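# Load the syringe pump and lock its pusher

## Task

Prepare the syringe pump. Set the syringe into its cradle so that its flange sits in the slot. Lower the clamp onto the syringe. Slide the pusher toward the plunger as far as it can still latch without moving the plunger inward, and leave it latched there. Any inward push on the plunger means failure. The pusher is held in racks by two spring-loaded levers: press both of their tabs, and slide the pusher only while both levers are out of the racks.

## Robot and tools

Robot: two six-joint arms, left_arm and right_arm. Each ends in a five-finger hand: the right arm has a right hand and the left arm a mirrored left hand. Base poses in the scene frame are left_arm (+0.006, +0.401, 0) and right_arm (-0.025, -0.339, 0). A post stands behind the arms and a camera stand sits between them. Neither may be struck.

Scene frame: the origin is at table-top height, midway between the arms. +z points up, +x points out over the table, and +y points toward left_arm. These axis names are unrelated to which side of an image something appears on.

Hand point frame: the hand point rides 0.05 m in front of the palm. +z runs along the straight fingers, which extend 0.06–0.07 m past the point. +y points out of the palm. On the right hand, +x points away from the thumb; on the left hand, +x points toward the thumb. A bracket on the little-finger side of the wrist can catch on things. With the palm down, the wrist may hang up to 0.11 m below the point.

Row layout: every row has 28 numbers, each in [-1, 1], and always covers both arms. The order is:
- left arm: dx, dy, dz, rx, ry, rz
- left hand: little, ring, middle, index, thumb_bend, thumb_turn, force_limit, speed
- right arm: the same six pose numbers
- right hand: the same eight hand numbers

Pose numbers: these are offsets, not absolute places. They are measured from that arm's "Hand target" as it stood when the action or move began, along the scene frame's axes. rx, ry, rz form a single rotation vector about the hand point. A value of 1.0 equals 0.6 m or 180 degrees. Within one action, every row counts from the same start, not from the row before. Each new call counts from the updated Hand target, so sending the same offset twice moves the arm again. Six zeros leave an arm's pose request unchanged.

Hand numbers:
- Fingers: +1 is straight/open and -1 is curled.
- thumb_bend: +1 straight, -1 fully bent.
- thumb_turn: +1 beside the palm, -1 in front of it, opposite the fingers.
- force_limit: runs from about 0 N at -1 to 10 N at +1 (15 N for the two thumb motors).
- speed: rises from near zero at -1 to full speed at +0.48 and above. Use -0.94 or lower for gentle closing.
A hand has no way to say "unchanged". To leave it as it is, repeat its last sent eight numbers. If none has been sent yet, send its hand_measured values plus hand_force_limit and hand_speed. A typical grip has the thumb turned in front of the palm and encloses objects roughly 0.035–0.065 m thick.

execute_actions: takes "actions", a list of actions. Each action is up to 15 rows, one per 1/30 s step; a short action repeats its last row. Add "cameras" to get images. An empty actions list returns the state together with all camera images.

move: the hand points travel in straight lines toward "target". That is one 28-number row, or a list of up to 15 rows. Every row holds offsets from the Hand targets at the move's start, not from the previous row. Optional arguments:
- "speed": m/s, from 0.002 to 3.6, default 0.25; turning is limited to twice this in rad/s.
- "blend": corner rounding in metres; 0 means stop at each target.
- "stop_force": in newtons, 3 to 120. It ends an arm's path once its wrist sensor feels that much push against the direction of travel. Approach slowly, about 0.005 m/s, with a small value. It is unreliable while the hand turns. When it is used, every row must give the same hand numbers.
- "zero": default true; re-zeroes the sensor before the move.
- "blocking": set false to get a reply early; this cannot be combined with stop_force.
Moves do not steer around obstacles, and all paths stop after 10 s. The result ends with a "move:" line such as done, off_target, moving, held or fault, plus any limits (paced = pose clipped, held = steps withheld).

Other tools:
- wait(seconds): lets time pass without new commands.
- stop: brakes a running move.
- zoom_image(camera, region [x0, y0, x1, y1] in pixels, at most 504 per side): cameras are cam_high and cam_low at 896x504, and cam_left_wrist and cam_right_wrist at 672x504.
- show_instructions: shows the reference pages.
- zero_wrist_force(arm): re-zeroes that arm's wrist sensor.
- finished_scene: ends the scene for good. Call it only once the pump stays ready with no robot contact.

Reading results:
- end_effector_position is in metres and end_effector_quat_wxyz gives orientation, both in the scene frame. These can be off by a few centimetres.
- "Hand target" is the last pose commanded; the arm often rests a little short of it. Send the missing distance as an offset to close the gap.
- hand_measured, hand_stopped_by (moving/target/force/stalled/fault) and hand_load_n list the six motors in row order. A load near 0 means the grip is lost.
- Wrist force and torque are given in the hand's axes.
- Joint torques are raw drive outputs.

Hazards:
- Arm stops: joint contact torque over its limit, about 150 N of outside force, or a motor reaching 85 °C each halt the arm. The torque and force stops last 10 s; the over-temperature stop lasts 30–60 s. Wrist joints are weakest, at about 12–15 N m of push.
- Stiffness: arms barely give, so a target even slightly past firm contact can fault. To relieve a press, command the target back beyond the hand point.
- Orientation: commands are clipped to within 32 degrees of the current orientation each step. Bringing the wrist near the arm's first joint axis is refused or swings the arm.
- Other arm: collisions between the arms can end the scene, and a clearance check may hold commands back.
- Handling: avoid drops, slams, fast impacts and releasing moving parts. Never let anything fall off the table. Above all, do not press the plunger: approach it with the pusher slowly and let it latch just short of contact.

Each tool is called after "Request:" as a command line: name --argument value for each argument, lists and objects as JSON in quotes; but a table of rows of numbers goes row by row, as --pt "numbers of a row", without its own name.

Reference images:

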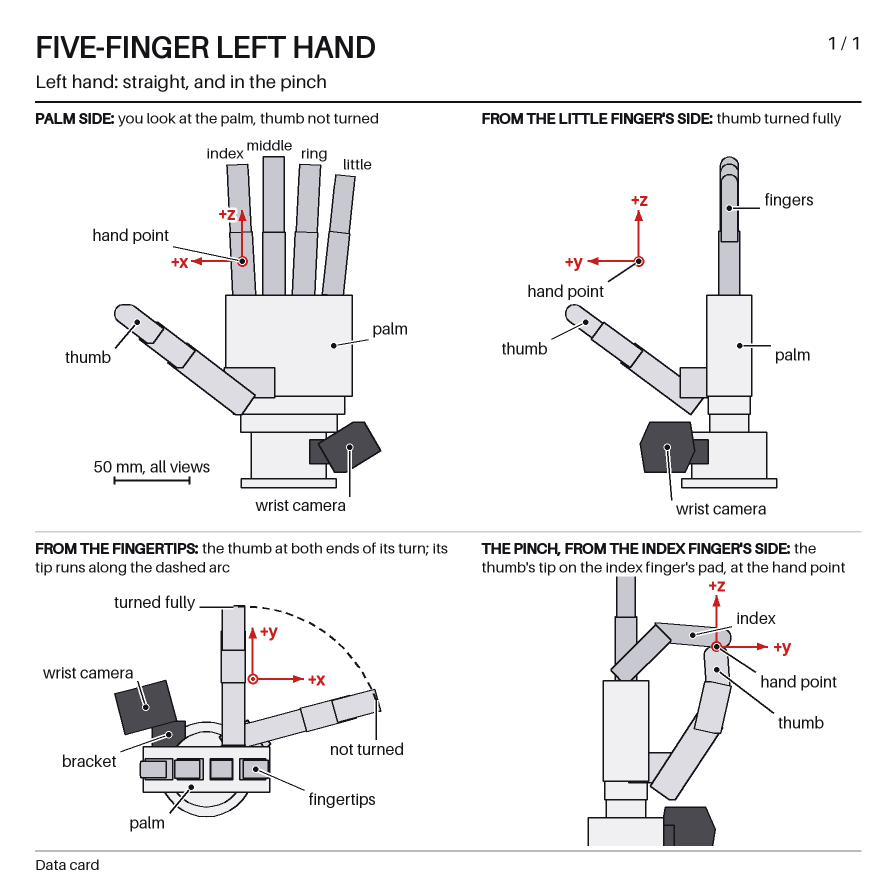

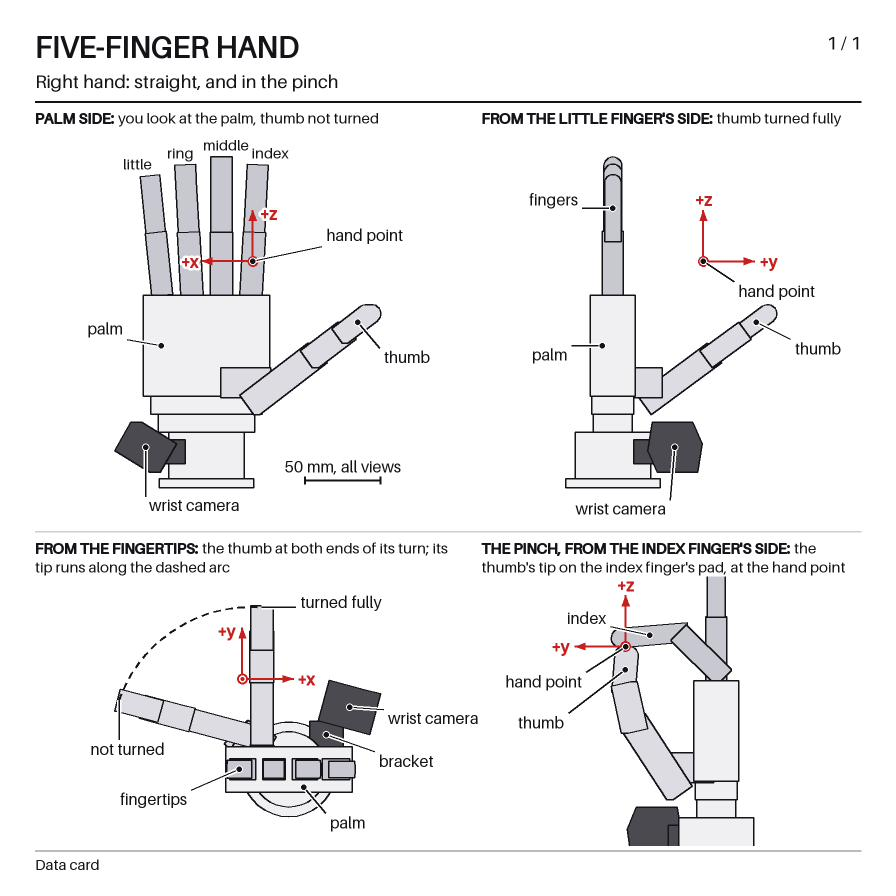

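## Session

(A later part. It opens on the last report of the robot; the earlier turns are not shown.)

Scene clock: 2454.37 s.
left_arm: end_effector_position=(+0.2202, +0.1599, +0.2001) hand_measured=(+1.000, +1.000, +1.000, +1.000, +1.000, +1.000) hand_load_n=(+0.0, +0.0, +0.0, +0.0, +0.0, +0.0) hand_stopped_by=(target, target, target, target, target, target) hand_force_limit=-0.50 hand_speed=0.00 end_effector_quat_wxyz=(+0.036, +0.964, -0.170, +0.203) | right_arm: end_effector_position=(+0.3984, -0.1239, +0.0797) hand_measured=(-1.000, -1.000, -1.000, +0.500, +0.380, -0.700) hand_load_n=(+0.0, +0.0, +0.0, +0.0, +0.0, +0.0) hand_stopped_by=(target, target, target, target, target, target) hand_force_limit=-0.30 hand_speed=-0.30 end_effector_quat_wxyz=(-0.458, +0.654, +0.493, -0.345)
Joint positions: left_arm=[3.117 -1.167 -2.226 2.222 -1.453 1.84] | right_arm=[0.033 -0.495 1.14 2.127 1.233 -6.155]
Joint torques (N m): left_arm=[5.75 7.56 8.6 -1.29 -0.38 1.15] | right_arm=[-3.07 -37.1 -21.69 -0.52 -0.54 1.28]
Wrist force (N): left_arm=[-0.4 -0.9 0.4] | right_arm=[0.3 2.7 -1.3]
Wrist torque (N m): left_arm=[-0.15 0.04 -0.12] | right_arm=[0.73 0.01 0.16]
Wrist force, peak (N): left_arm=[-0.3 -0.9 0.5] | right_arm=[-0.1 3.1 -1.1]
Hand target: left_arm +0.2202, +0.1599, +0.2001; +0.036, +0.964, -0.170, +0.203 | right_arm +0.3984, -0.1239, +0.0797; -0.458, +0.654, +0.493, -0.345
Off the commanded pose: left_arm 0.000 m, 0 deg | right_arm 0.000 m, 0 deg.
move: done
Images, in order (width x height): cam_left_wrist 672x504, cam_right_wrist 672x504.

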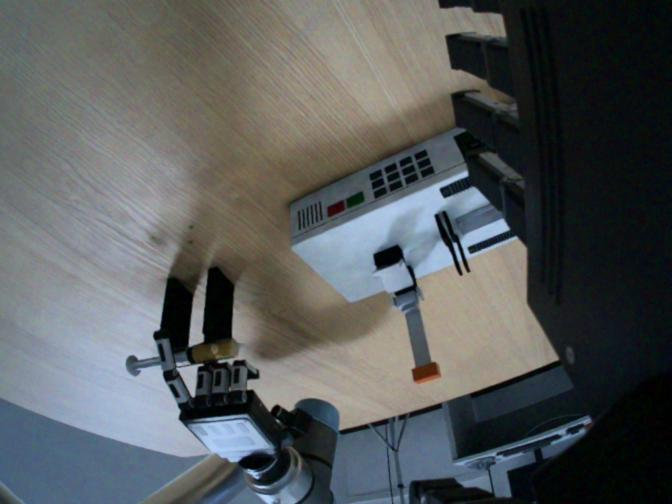

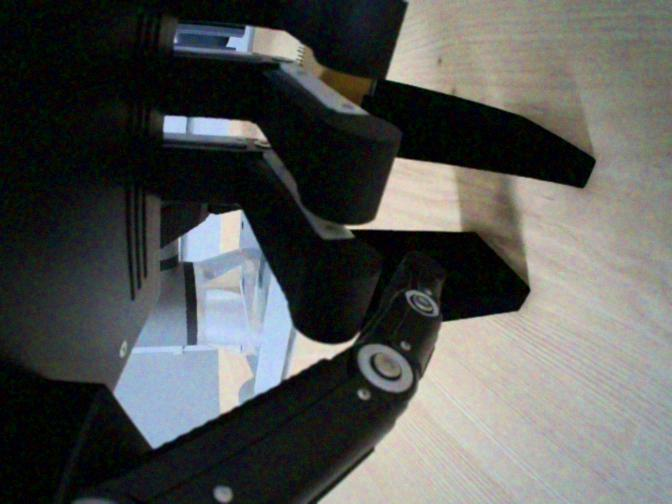

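Request:
move --target '[0,0,0,0,0,0,1,1,1,1,1,1,-0.5,0,0,0,0,0,0,0,-1,-1,-1,0.26,0.02,-0.7,-0.3,-0.9]'

Request:
move --target '[0,0,0,0,0,0,1,1,1,1,1,1,-0.5,0,0,0,0,0,0,0,-1,-1,-1,-0.1,0.0,-0.7,-0.3,-0.96]' --cameras '["cam_right_wrist","cam_left_wrist","cam_low"]'

Request:
zoom_image --camera "cam_low" --region '[560, 220, 720, 400]'

Scene clock: 2471.10 s.
left_arm: end_effector_position=(+0.2202, +0.1599, +0.2001) hand_measured=(+1.000, +1.000, +1.000, +1.000, +1.000, +1.000) hand_load_n=(+0.0, +0.0, +0.0, +0.0, +0.0, +0.0) hand_stopped_by=(target, target, target, target, target, target) hand_force_limit=-0.50 hand_speed=0.00 end_effector_quat_wxyz=(+0.036, +0.964, -0.170, +0.203) | right_arm: end_effector_position=(+0.3984, -0.1239, +0.0797) hand_measured=(-1.000, -1.000, -1.000, +0.260, +0.020, -0.700) hand_load_n=(+0.0, +0.0, +0.0, +0.0, +0.0, +0.0) hand_stopped_by=(target, target, target, target, target, target) hand_force_limit=-0.30 hand_speed=-0.90 end_effector_quat_wxyz=(-0.458, +0.654, +0.493, -0.345)
Joint positions: left_arm=[3.117 -1.167 -2.226 2.222 -1.453 1.84] | right_arm=[0.033 -0.495 1.14 2.127 1.233 -6.155]
Joint torques (N m): left_arm=[5.62 6.47 8.14 -1.33 -0.51 1.13] | right_arm=[0.97 -37.38 -22.49 -0.19 -0.84 1.34]
Wrist force (N): left_arm=[-0.1 -0.3 0.2] | right_arm=[0.2 3.0 -1.0]
Wrist torque (N m): left_arm=[-0.04 -0.02 -0.12] | right_arm=[0.77 0.00 0.16]
Wrist force, peak (N): left_arm=[-0.5 -1.0 0.3] | right_arm=[0.0 3.1 -1.5]
Hand target: left_arm +0.2202, +0.1599, +0.2001; +0.036, +0.964, -0.170, +0.203 | right_arm +0.3984, -0.1239, +0.0797; -0.458, +0.654, +0.493, -0.345
Off the commanded pose: left_arm 0.000 m, 0 deg | right_arm 0.000 m, 0 deg.
move: done

Scene clock: 2472.80 s.
left_arm: end_effector_position=(+0.2202, +0.1599, +0.2001) hand_measured=(+1.000, +1.000, +1.000, +1.000, +1.000, +1.000) hand_load_n=(+0.0, +0.0, +0.0, +0.0, +0.0, +0.0) hand_stopped_by=(target, target, target, target, target, target) hand_force_limit=-0.50 hand_speed=0.00 end_effector_quat_wxyz=(+0.036, +0.964, -0.170, +0.203) | right_arm: end_effector_position=(+0.3984, -0.1239, +0.0797) hand_measured=(-1.000, -1.000, -1.000, +0.094, +0.000, -0.700) hand_load_n=(+0.0, +0.0, +0.5, +4.5, +2.0, +0.0) hand_stopped_by=(target, target, target, force, target, target) hand_force_limit=-0.30 hand_speed=-0.96 end_effector_quat_wxyz=(-0.458, +0.654, +0.493, -0.345)
Joint positions: left_arm=[3.117 -1.167 -2.226 2.222 -1.453 1.84] | right_arm=[0.033 -0.495 1.14 2.127 1.233 -6.155]
Joint torques (N m): left_arm=[6.27 6.65 8.3 -1.23 -0.37 1.1] | right_arm=[2.69 -37.26 -22.01 -0.09 -0.76 1.31]
Wrist force (N): left_arm=[-0.3 -0.6 0.3] | right_arm=[0.1 0.1 -0.9]
Wrist torque (N m): left_arm=[-0.10 0.01 -0.12] | right_arm=[0.60 0.02 0.14]
Wrist force, peak (N): left_arm=[-0.2 -0.9 0.4] | right_arm=[-0.1 3.0 -1.2]
Hand target: left_arm +0.2202, +0.1599, +0.2001; +0.036, +0.964, -0.170, +0.203 | right_arm +0.3984, -0.1239, +0.0797; -0.458, +0.654, +0.493, -0.345
Off the commanded pose: left_arm 0.000 m, 0 deg | right_arm 0.000 m, 0 deg.
move: done
Images, in order (width x height): cam_low 896x504, cam_left_wrist 672x504, cam_right_wrist 672x504.

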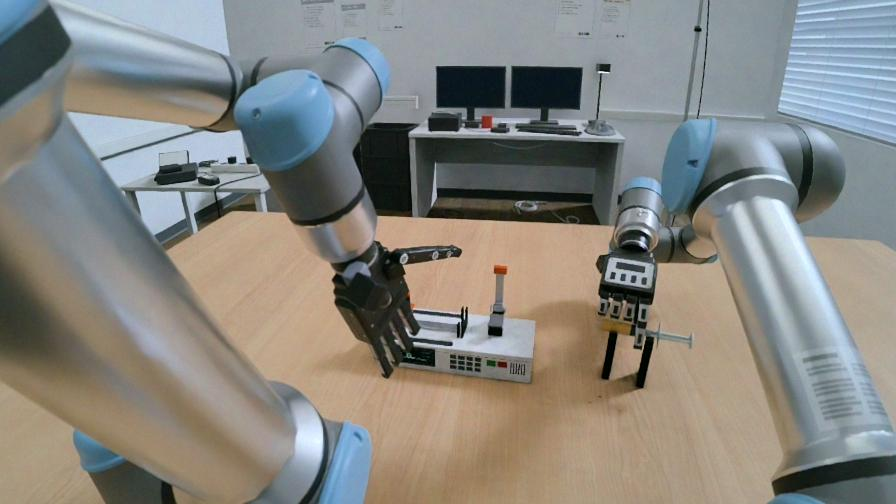

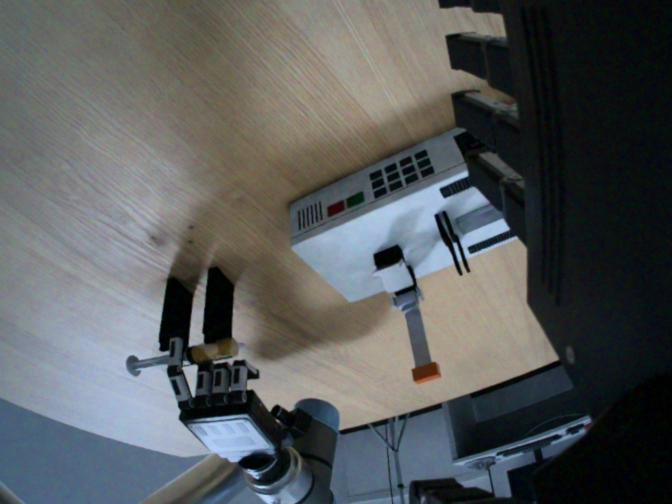

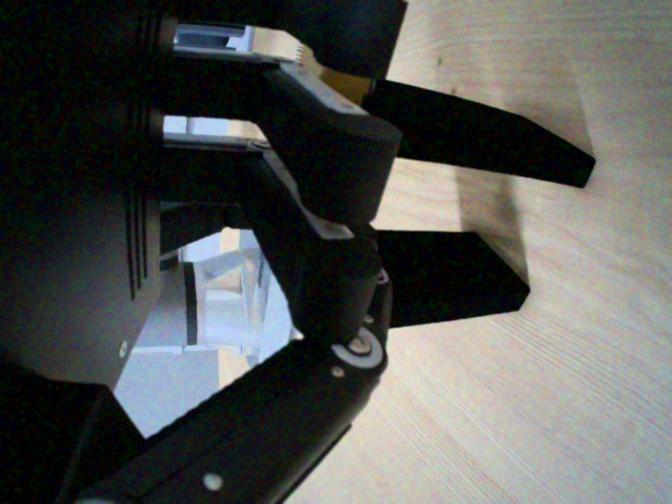

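Scaled by 2.800 from the camera's image (finer frame: 1280x720).

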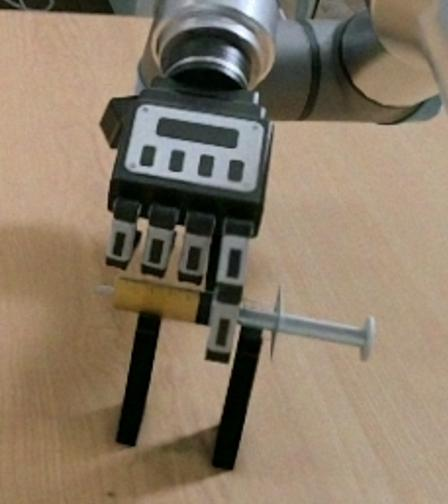

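Request:
move --pt "0 0 0 0 0 0 1 1 1 1 1 1 -0.5 0 0 0 0.03 0 0 0 -1 -1 -1 -0.1 0.0 -0.7 -0.3 -0.96" --pt "0 0 0 0 0 0 1 1 1 1 1 1 -0.5 0 0 0 0.30 0 0 0 -1 -1 -1 -0.1 0.0 -0.7 -0.3 -0.96" --speed '[0.02,0.1]' --blend '[0.003,0]' --cameras '["cam_right_wrist","cam_left_wrist","cam_low"]'

Request:
zoom_image --camera "cam_low" --region '[570, 100, 780, 280]'

Scene clock: 2484.63 s.
left_arm: end_effector_position=(+0.2202, +0.1599, +0.2001) hand_measured=(+1.000, +1.000, +1.000, +1.000, +1.000, +1.000) hand_load_n=(+0.0, +0.0, +0.0, +0.0, +0.0, +0.0) hand_stopped_by=(target, target, target, target, target, target) hand_force_limit=-0.50 hand_speed=0.00 end_effector_quat_wxyz=(+0.036, +0.964, -0.170, +0.203) | right_arm: end_effector_position=(+0.3984, -0.1238, +0.2596) hand_measured=(-1.000, -1.000, -1.000, +0.094, +0.000, -0.700) hand_load_n=(-0.5, +0.0, +0.0, +3.5, +3.5, +0.0) hand_stopped_by=(target, target, target, force, target, target) hand_force_limit=-0.30 hand_speed=-0.96 end_effector_quat_wxyz=(-0.458, +0.654, +0.493, -0.345)
Joint positions: left_arm=[3.117 -1.167 -2.226 2.222 -1.453 1.84] | right_arm=[0.033 -0.722 1.072 2.421 1.233 -6.155]
Joint torques (N m): left_arm=[6.51 6.63 8.88 -1.16 -0.46 1.18] | right_arm=[-8.58 -55.15 -26.31 5.39 0.59 -0.78]
Wrist force (N): left_arm=[0.0 -0.5 0.2] | right_arm=[0.0 3.3 -0.7]
Wrist torque (N m): left_arm=[-0.08 -0.02 -0.12] | right_arm=[0.77 0.03 0.15]
Wrist force, peak (N): left_arm=[0.1 -1.1 0.5] | right_arm=[0.1 4.2 -0.7]
Hand target: left_arm +0.2202, +0.1599, +0.2001; +0.036, +0.964, -0.170, +0.203 | right_arm +0.3984, -0.1239, +0.2597; -0.458, +0.654, +0.493, -0.345
Off the commanded pose: left_arm 0.000 m, 0 deg | right_arm 0.000 m, 0 deg.
move: done
Images, in order (width x height): cam_low 896x504, cam_left_wrist 672x504, cam_right_wrist 672x504.

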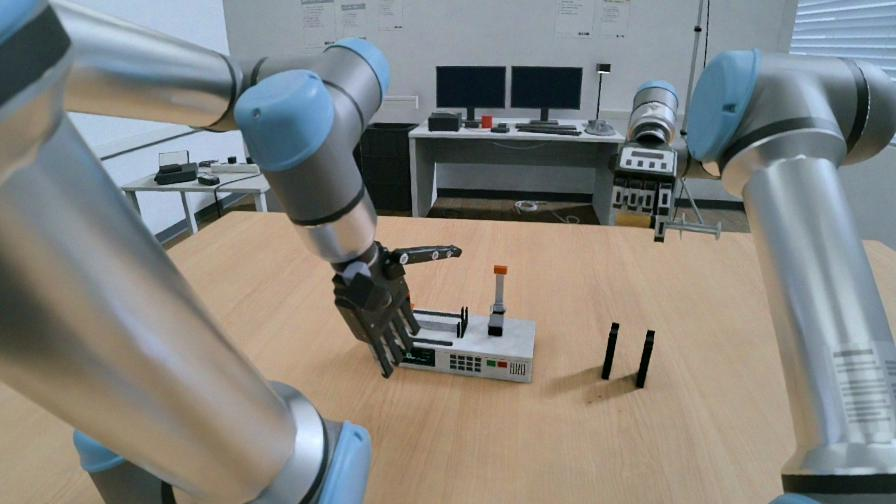

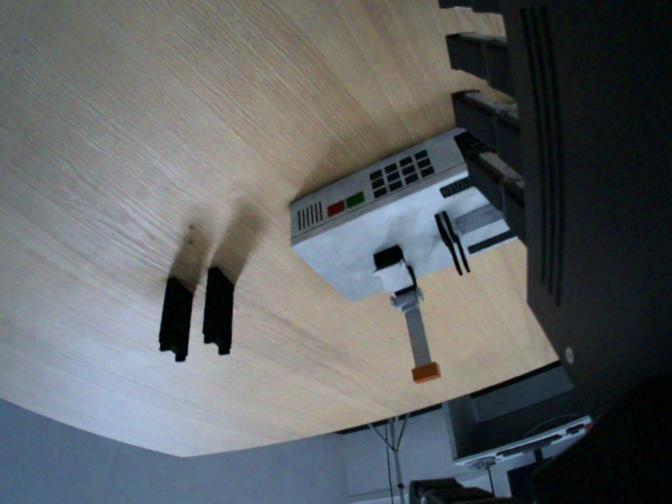

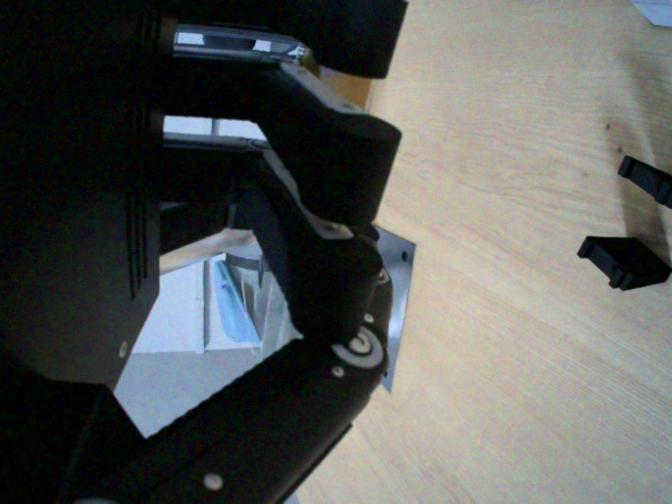

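Scaled by 2.400 from the camera's image (finer frame: 1280x720).

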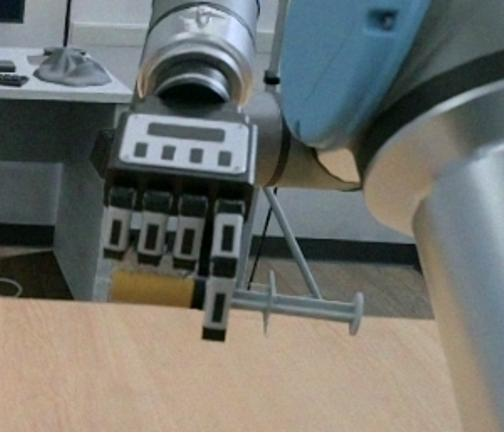

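Request:
zoom_image --camera "cam_low" --region '[650, 200, 730, 245]'

Request:
zoom_image --camera "cam_high" --region '[350, 150, 450, 220]'

Scaled by 6.300 from the camera's image (finer frame: 1280x720).

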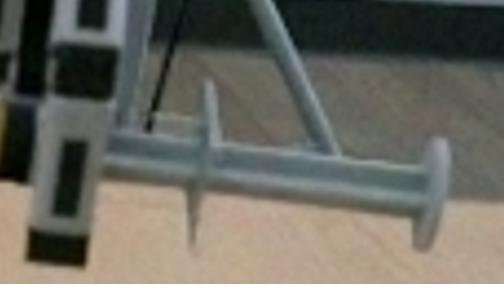

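This scene's latest camera images include none from cam_high. They are from: cam_low, cam_left_wrist, cam_right_wrist. cam_high's image comes with the result of a call that names it in "cameras".

Request:
move --target '[0.158,0.3335,0.083,0,0,-0.2,1,1,1,1,1,1,-0.5,0,0,0,0,0,0,0,-1,-1,-1,-0.1,0.0,-0.7,-0.3,-0.96]' --speed 0.15 --cameras '["cam_left_wrist","cam_low","cam_high"]'

Scene clock: 2555.83 s.
left_arm: end_effector_position=(+0.3150, +0.3600, +0.2499) hand_measured=(+1.000, +1.000, +1.000, +1.000, +1.000, +1.000) hand_load_n=(+0.0, +0.0, +0.0, +0.0, +0.0, +0.0) hand_stopped_by=(target, target, target, target, target, target) hand_force_limit=-0.50 hand_speed=0.00 end_effector_quat_wxyz=(+0.097, +0.864, -0.460, +0.182) | right_arm: end_effector_position=(+0.3984, -0.1239, +0.2597) hand_measured=(-1.000, -1.000, -1.000, +0.094, +0.000, -0.700) hand_load_n=(+0.5, +0.0, +0.0, +3.0, +3.5, +0.0) hand_stopped_by=(target, target, target, force, target, target) hand_force_limit=-0.30 hand_speed=-0.96 end_effector_quat_wxyz=(-0.458, +0.654, +0.493, -0.345)
Joint positions: left_arm=[3.964 -1.575 -1.903 1.82 -1.164 3.357] | right_arm=[0.033 -0.722 1.072 2.421 1.233 -6.155]
Joint torques (N m): left_arm=[7.75 7.65 28.47 -4.46 -0.74 2.32] | right_arm=[-10.91 -54.48 -25.06 5.34 1.66 -1.58]
Wrist force (N): left_arm=[0.1 -0.8 0.2] | right_arm=[0.0 3.2 -0.9]
Wrist torque (N m): left_arm=[-0.11 -0.04 -0.10] | right_arm=[0.75 0.03 0.14]
Wrist force, peak (N): left_arm=[-0.3 -1.5 -0.1] | right_arm=[0.0 3.9 -1.0]
Hand target: left_arm +0.3150, +0.3600, +0.2499; +0.097, +0.864, -0.460, +0.182 | right_arm +0.3984, -0.1239, +0.2597; -0.458, +0.654, +0.493, -0.345
Off the commanded pose: left_arm 0.000 m, 0 deg | right_arm 0.000 m, 0 deg.
move: done
Images, in order (width x height): cam_high 896x504, cam_low 896x504, cam_left_wrist 672x504.

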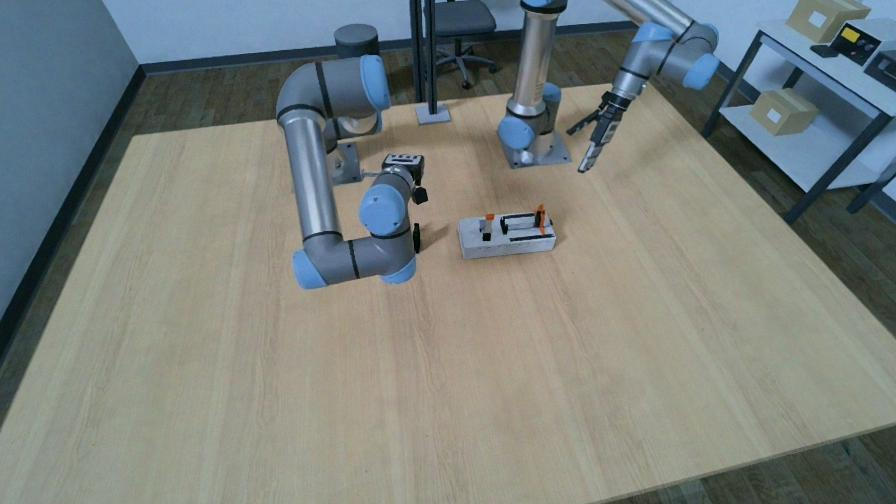

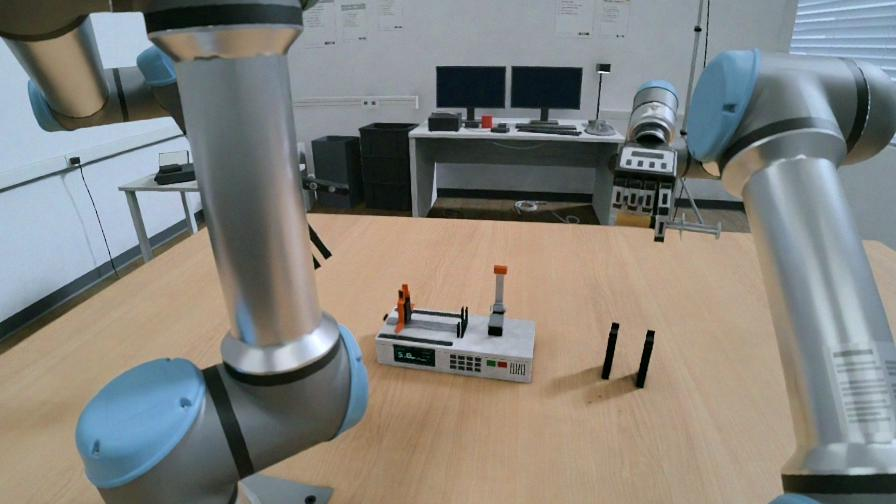

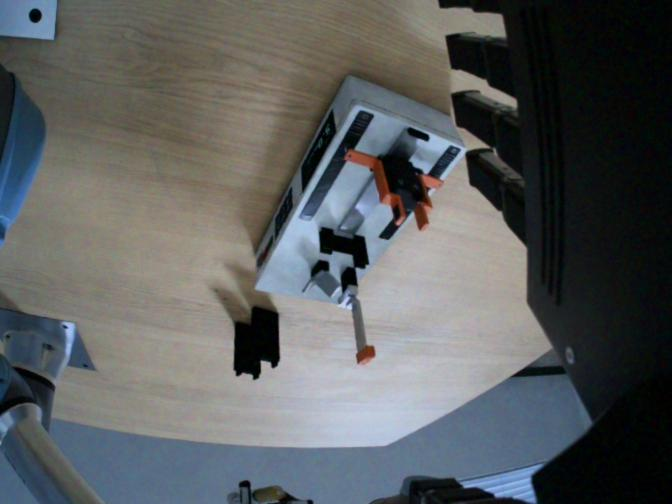

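Request:
zoom_image --camera "cam_left_wrist" --region '[240, 70, 480, 380]'

Request:
zoom_image --camera "cam_low" --region '[360, 250, 550, 390]'

Scaled by 1.626 from the camera's image (finer frame: 960x720).

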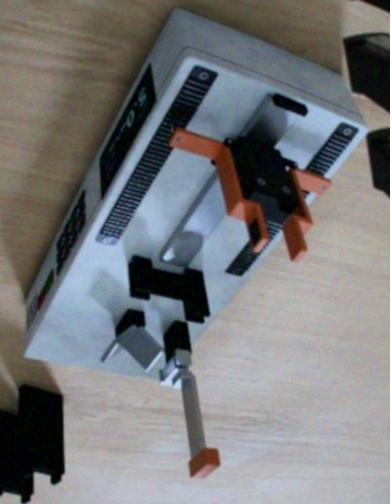

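Scaled by 2.653 from the camera's image (finer frame: 1280x720).

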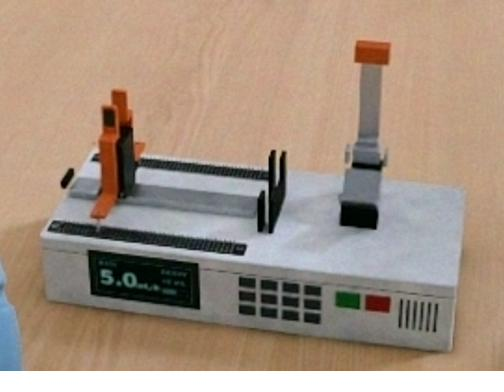

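Request:
move --target '[0,0,0,0,0,0,1,1,1,1,1,1,-0.5,0,0.0027,0.2398,0.0338,0,0,-0.428,-1,-1,-1,-0.1,0.0,-0.7,-0.3,-0.96]' --speed 0.15 --cameras '["cam_low","cam_left_wrist","cam_right_wrist"]'

Request:
zoom_image --camera "cam_low" --region '[420, 150, 640, 280]'

Scene clock: 2608.40 s.
left_arm: end_effector_position=(+0.3150, +0.3600, +0.2499) hand_measured=(+1.000, +1.000, +1.000, +1.000, +1.000, +1.000) hand_load_n=(+0.0, +0.0, +0.0, +0.0, -0.5, +0.0) hand_stopped_by=(target, target, target, target, target, target) hand_force_limit=-0.50 hand_speed=0.00 end_effector_quat_wxyz=(+0.097, +0.864, -0.460, +0.182) | right_arm: end_effector_position=(+0.4001, +0.0200, +0.2800) hand_measured=(-1.000, -1.000, -1.000, +0.094, +0.000, -0.700) hand_load_n=(+0.0, +0.0, +0.0, +3.5, +3.0, +0.0) hand_stopped_by=(target, target, target, force, target, target) hand_force_limit=-0.30 hand_speed=-0.96 end_effector_quat_wxyz=(-0.574, +0.819, -0.022, +0.015)
Joint positions: left_arm=[3.964 -1.575 -1.903 1.82 -1.164 3.357] | right_arm=[-0.027 -1.162 1.447 1.082 0.356 -4.495]
Joint torques (N m): left_arm=[8.97 7.1 28.59 -4.37 -0.75 2.16] | right_arm=[12.38 -39.92 -6.99 -0.54 0.47 1.6]
Wrist force (N): left_arm=[-0.2 -0.3 0.0] | right_arm=[0.4 3.3 -0.5]
Wrist torque (N m): left_arm=[-0.03 0.00 -0.13] | right_arm=[0.76 -0.03 0.08]
Wrist force, peak (N): left_arm=[0.4 -1.1 0.1] | right_arm=[0.2 4.1 -1.1]
Hand target: left_arm +0.3150, +0.3600, +0.2499; +0.097, +0.864, -0.460, +0.182 | right_arm +0.4001, +0.0200, +0.2800; -0.574, +0.819, -0.022, +0.015
Off the commanded pose: left_arm 0.000 m, 0 deg | right_arm 0.000 m, 0 deg.
move: done

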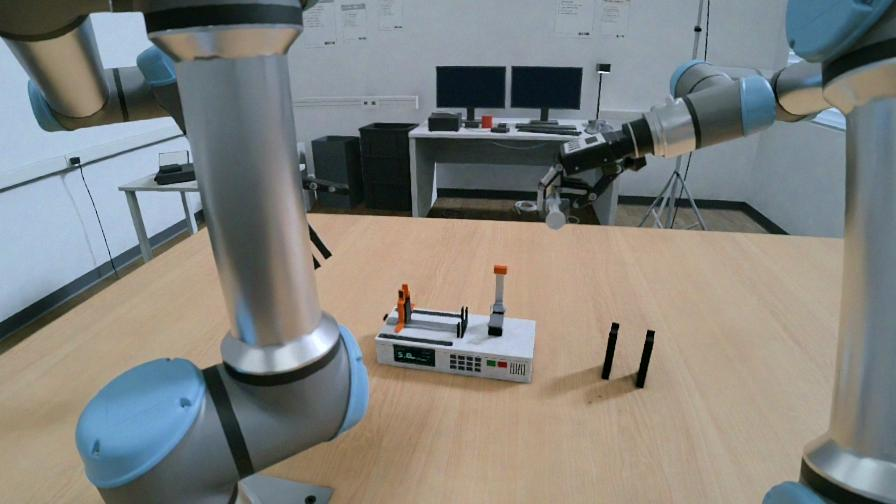

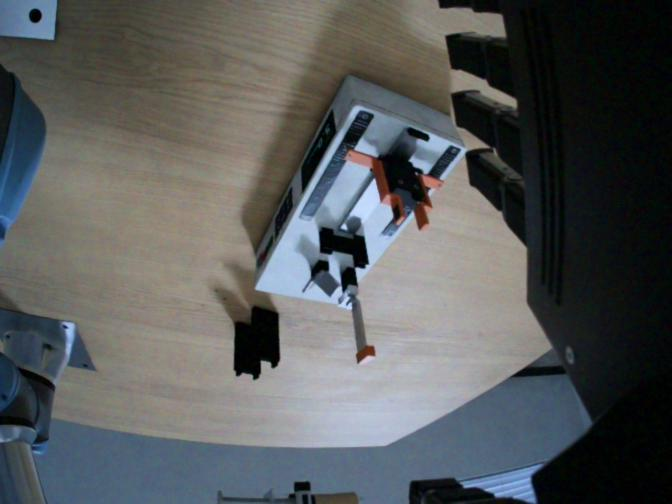

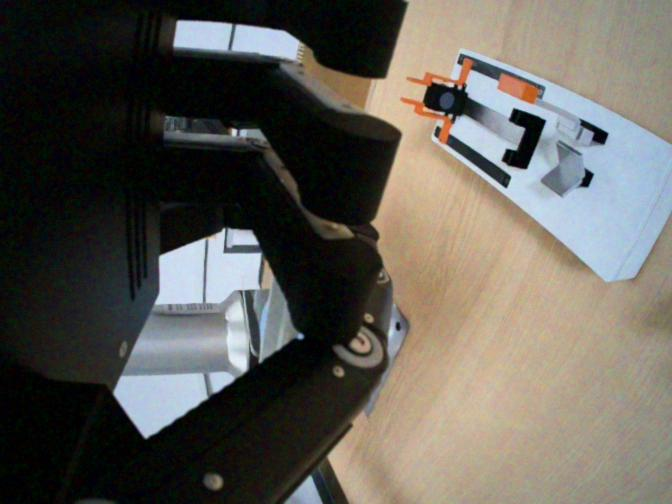

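Scaled by 2.291 from the camera's image (finer frame: 1280x720).

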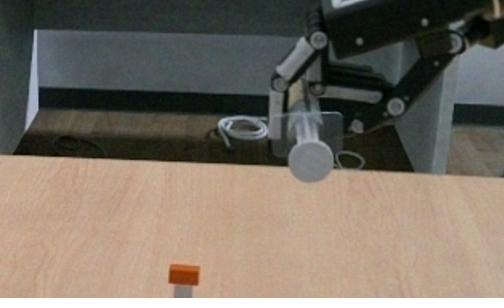

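Request:
zoom_image --camera "cam_low" --region '[525, 170, 605, 240]'

Scaled by 6.300 from the camera's image (finer frame: 1280x720).

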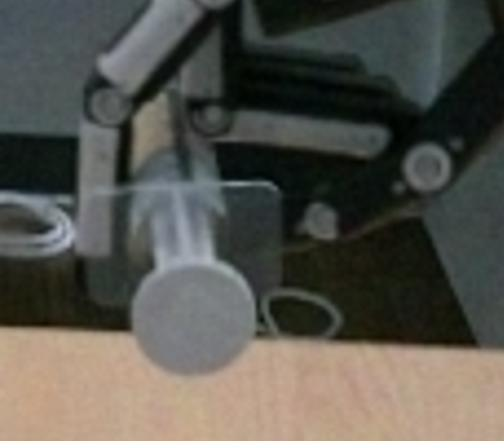

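Request:
move --target '[0,0,0,0,0,0,1,1,1,1,1,1,-0.5,0,0.019,0.2017,0,0,0,-0.5,-1,-1,-1,-0.1,0.0,-0.7,-0.3,-0.96]' --speed 0.12 --cameras '["cam_low","cam_left_wrist","cam_right_wrist","cam_high"]'

Scene clock: 2632.77 s.
left_arm: end_effector_position=(+0.3150, +0.3600, +0.2499) hand_measured=(+1.000, +1.000, +1.000, +1.000, +1.000, +1.000) hand_load_n=(+0.0, +0.0, +0.0, +0.0, +0.0, +0.0) hand_stopped_by=(target, target, target, target, target, target) hand_force_limit=-0.50 hand_speed=0.00 end_effector_quat_wxyz=(+0.097, +0.864, -0.460, +0.182) | right_arm: end_effector_position=(+0.4115, +0.1410, +0.2800) hand_measured=(-1.000, -1.000, -1.000, +0.094, +0.000, -0.700) hand_load_n=(+0.0, +0.0, +0.0, +3.0, +3.0, +0.0) hand_stopped_by=(target, target, target, force, target, target) hand_force_limit=-0.30 hand_speed=-0.96 end_effector_quat_wxyz=(+0.395, -0.563, +0.594, -0.417)
Joint positions: left_arm=[3.964 -1.575 -1.903 1.82 -1.164 3.357] | right_arm=[0.812 -1.197 1.326 0.407 2.41 -2.725]
Joint torques (N m): left_arm=[8.54 7.24 28.22 -4.38 -0.38 1.94] | right_arm=[12.02 -22.26 -29.48 3.4 2.59 2.01]
Wrist force (N): left_arm=[0.0 -0.9 0.3] | right_arm=[0.3 3.6 -1.2]
Wrist torque (N m): left_arm=[-0.12 -0.01 -0.11] | right_arm=[0.84 0.02 0.11]
Wrist force, peak (N): left_arm=[-0.3 -0.9 0.5] | right_arm=[-0.2 4.2 -1.0]
Hand target: left_arm +0.3150, +0.3600, +0.2499; +0.097, +0.864, -0.460, +0.182 | right_arm +0.4115, +0.1410, +0.2800; -0.395, +0.563, -0.594, +0.417
Off the commanded pose: left_arm 0.000 m, 0 deg | right_arm 0.000 m, 0 deg.
move: done

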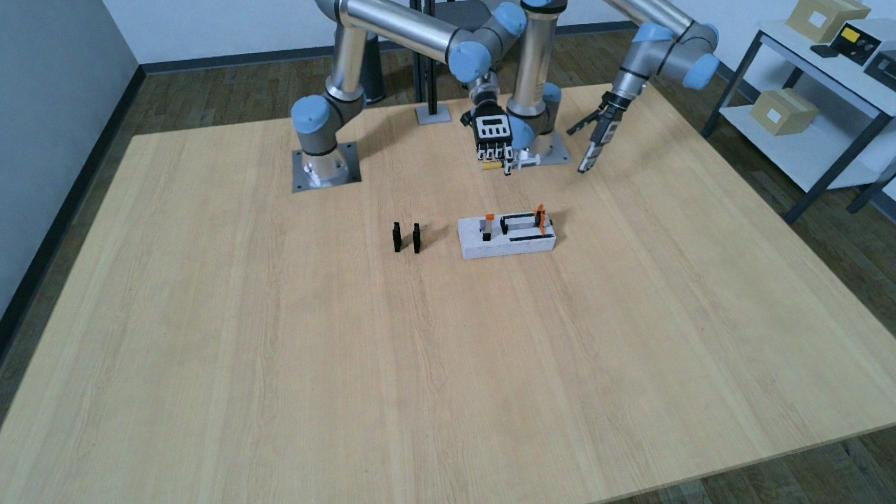

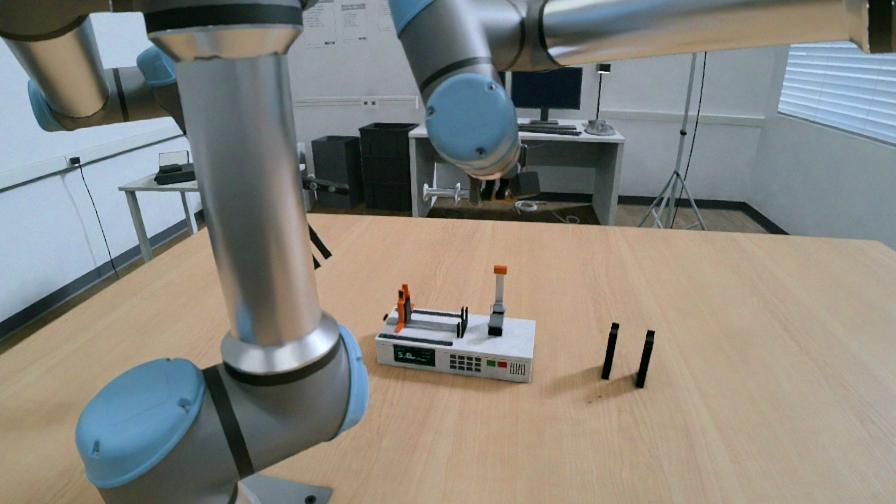

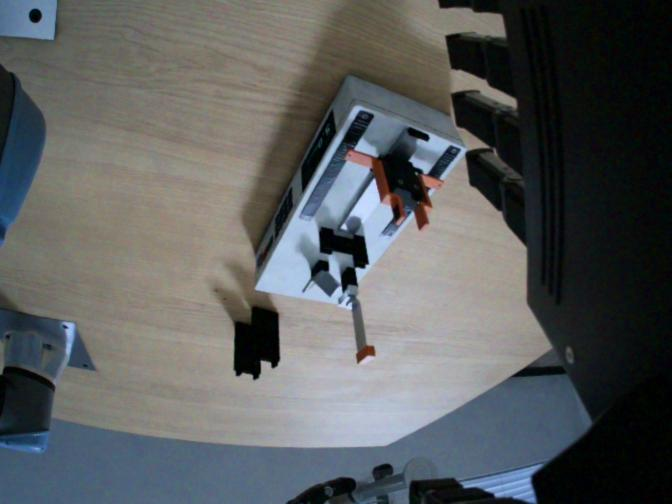

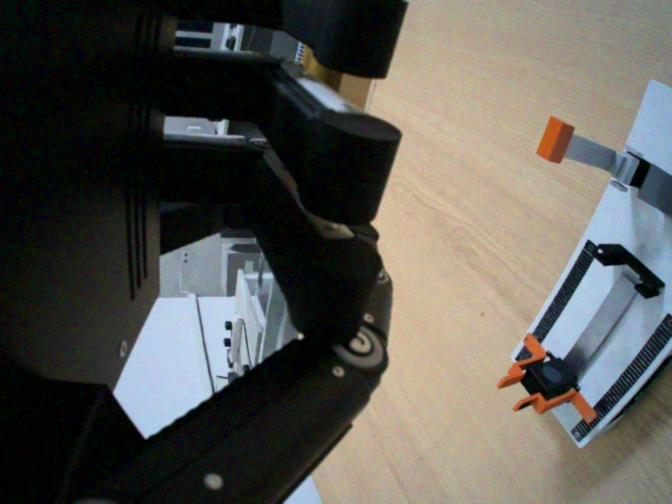

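Request:
move --target '[0,0,0,0,0,0,1,1,1,1,1,1,-0.5,0,0,0,-0.15,0,0,0,-1,-1,-1,-0.1,0.0,-0.7,-0.3,-0.96]' --speed 0.08 --stop_force 6 --cameras '["cam_low","cam_left_wrist","cam_right_wrist","cam_high"]'

Scene clock: 2650.10 s.
left_arm: end_effector_position=(+0.3150, +0.3600, +0.2499) hand_measured=(+1.000, +1.000, +1.000, +1.000, +1.000, +1.000) hand_load_n=(+0.0, +0.0, -0.5, +0.0, +0.0, +0.0) hand_stopped_by=(target, target, target, target, target, target) hand_force_limit=-0.50 hand_speed=0.00 end_effector_quat_wxyz=(+0.097, +0.864, -0.460, +0.182) | right_arm: end_effector_position=(+0.4114, +0.1411, +0.1900) hand_measured=(-1.000, -1.000, -1.000, +0.094, +0.000, -0.700) hand_load_n=(+0.0, +0.0, +0.0, +3.5, +3.0, +0.0) hand_stopped_by=(target, target, target, force, target, target) hand_force_limit=-0.30 hand_speed=-0.96 end_effector_quat_wxyz=(+0.395, -0.563, +0.594, -0.417)
Joint positions: left_arm=[3.964 -1.575 -1.903 1.82 -1.164 3.357] | right_arm=[0.812 -1.147 1.491 0.193 2.41 -2.725]
Joint torques (N m): left_arm=[8.05 8.32 28.05 -4.4 -0.16 2.17] | right_arm=[-1.66 -22.94 -8.45 -2.55 -1.08 -1.68]
Wrist force (N): left_arm=[0.0 -0.5 0.5] | right_arm=[0.0 3.6 -1.1]
Wrist torque (N m): left_arm=[-0.07 -0.01 -0.12] | right_arm=[0.85 0.05 0.12]
Wrist force, peak (N): left_arm=[-0.1 -0.9 0.4] | right_arm=[-0.1 4.3 -1.0]
Hand target: left_arm +0.3150, +0.3600, +0.2499; +0.097, +0.864, -0.460, +0.182 | right_arm +0.4115, +0.1410, +0.1900; -0.395, +0.563, -0.594, +0.417
Off the commanded pose: left_arm 0.000 m, 0 deg | right_arm 0.000 m, 0 deg.
move: done

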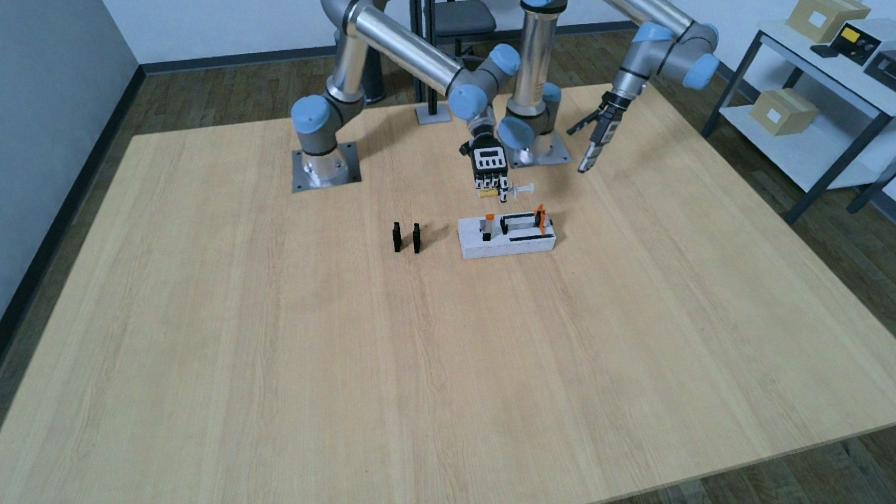

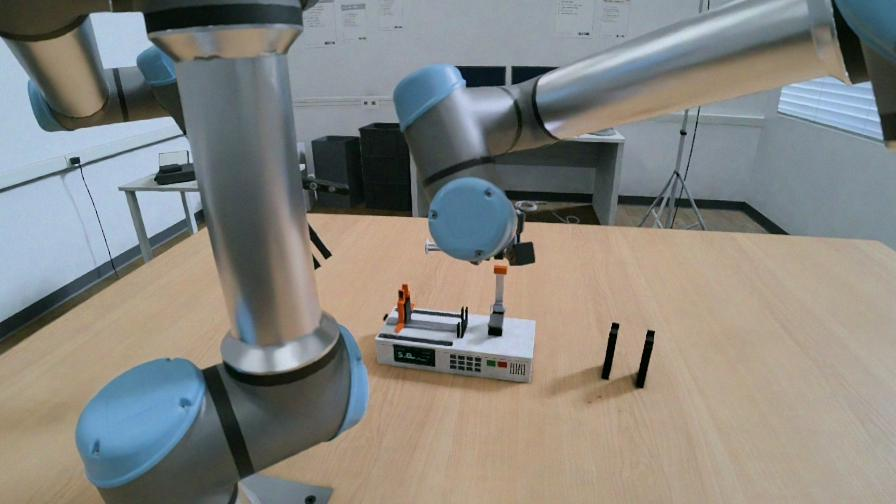

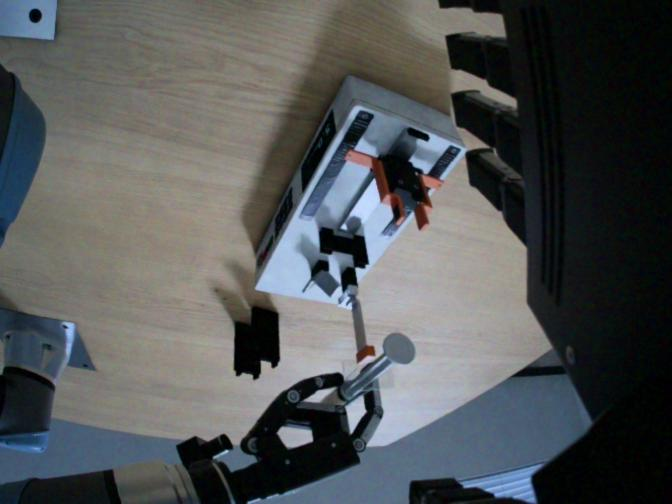

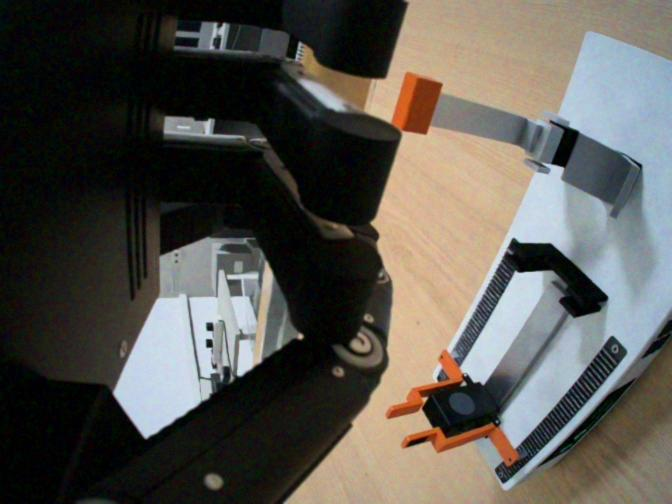

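Request:
zoom_image --camera "cam_left_wrist" --region '[220, 220, 460, 460]'

Request:
zoom_image --camera "cam_low" --region '[380, 170, 560, 350]'

Scaled by 2.100 from the camera's image (finer frame: 960x720).

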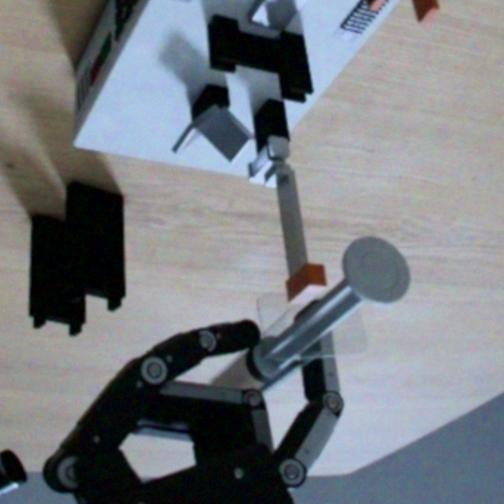

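Scaled by 2.800 from the camera's image (finer frame: 1280x720).

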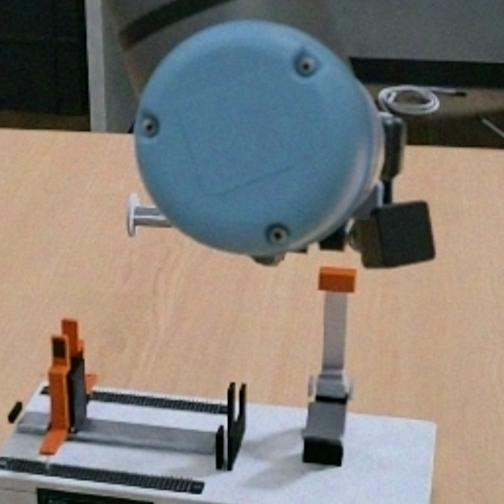

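Request:
zoom_image --camera "cam_low" --region '[410, 220, 530, 340]'

Scaled by 4.200 from the camera's image (finer frame: 1280x720).

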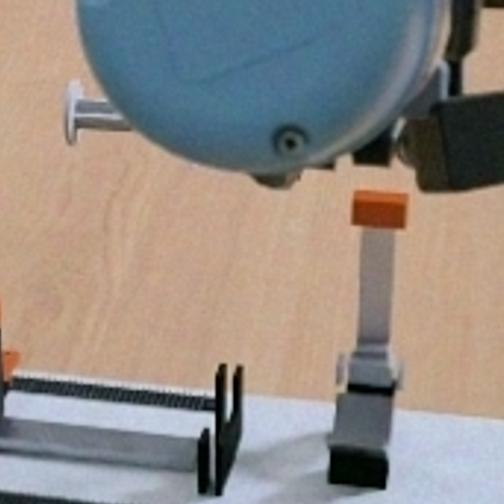

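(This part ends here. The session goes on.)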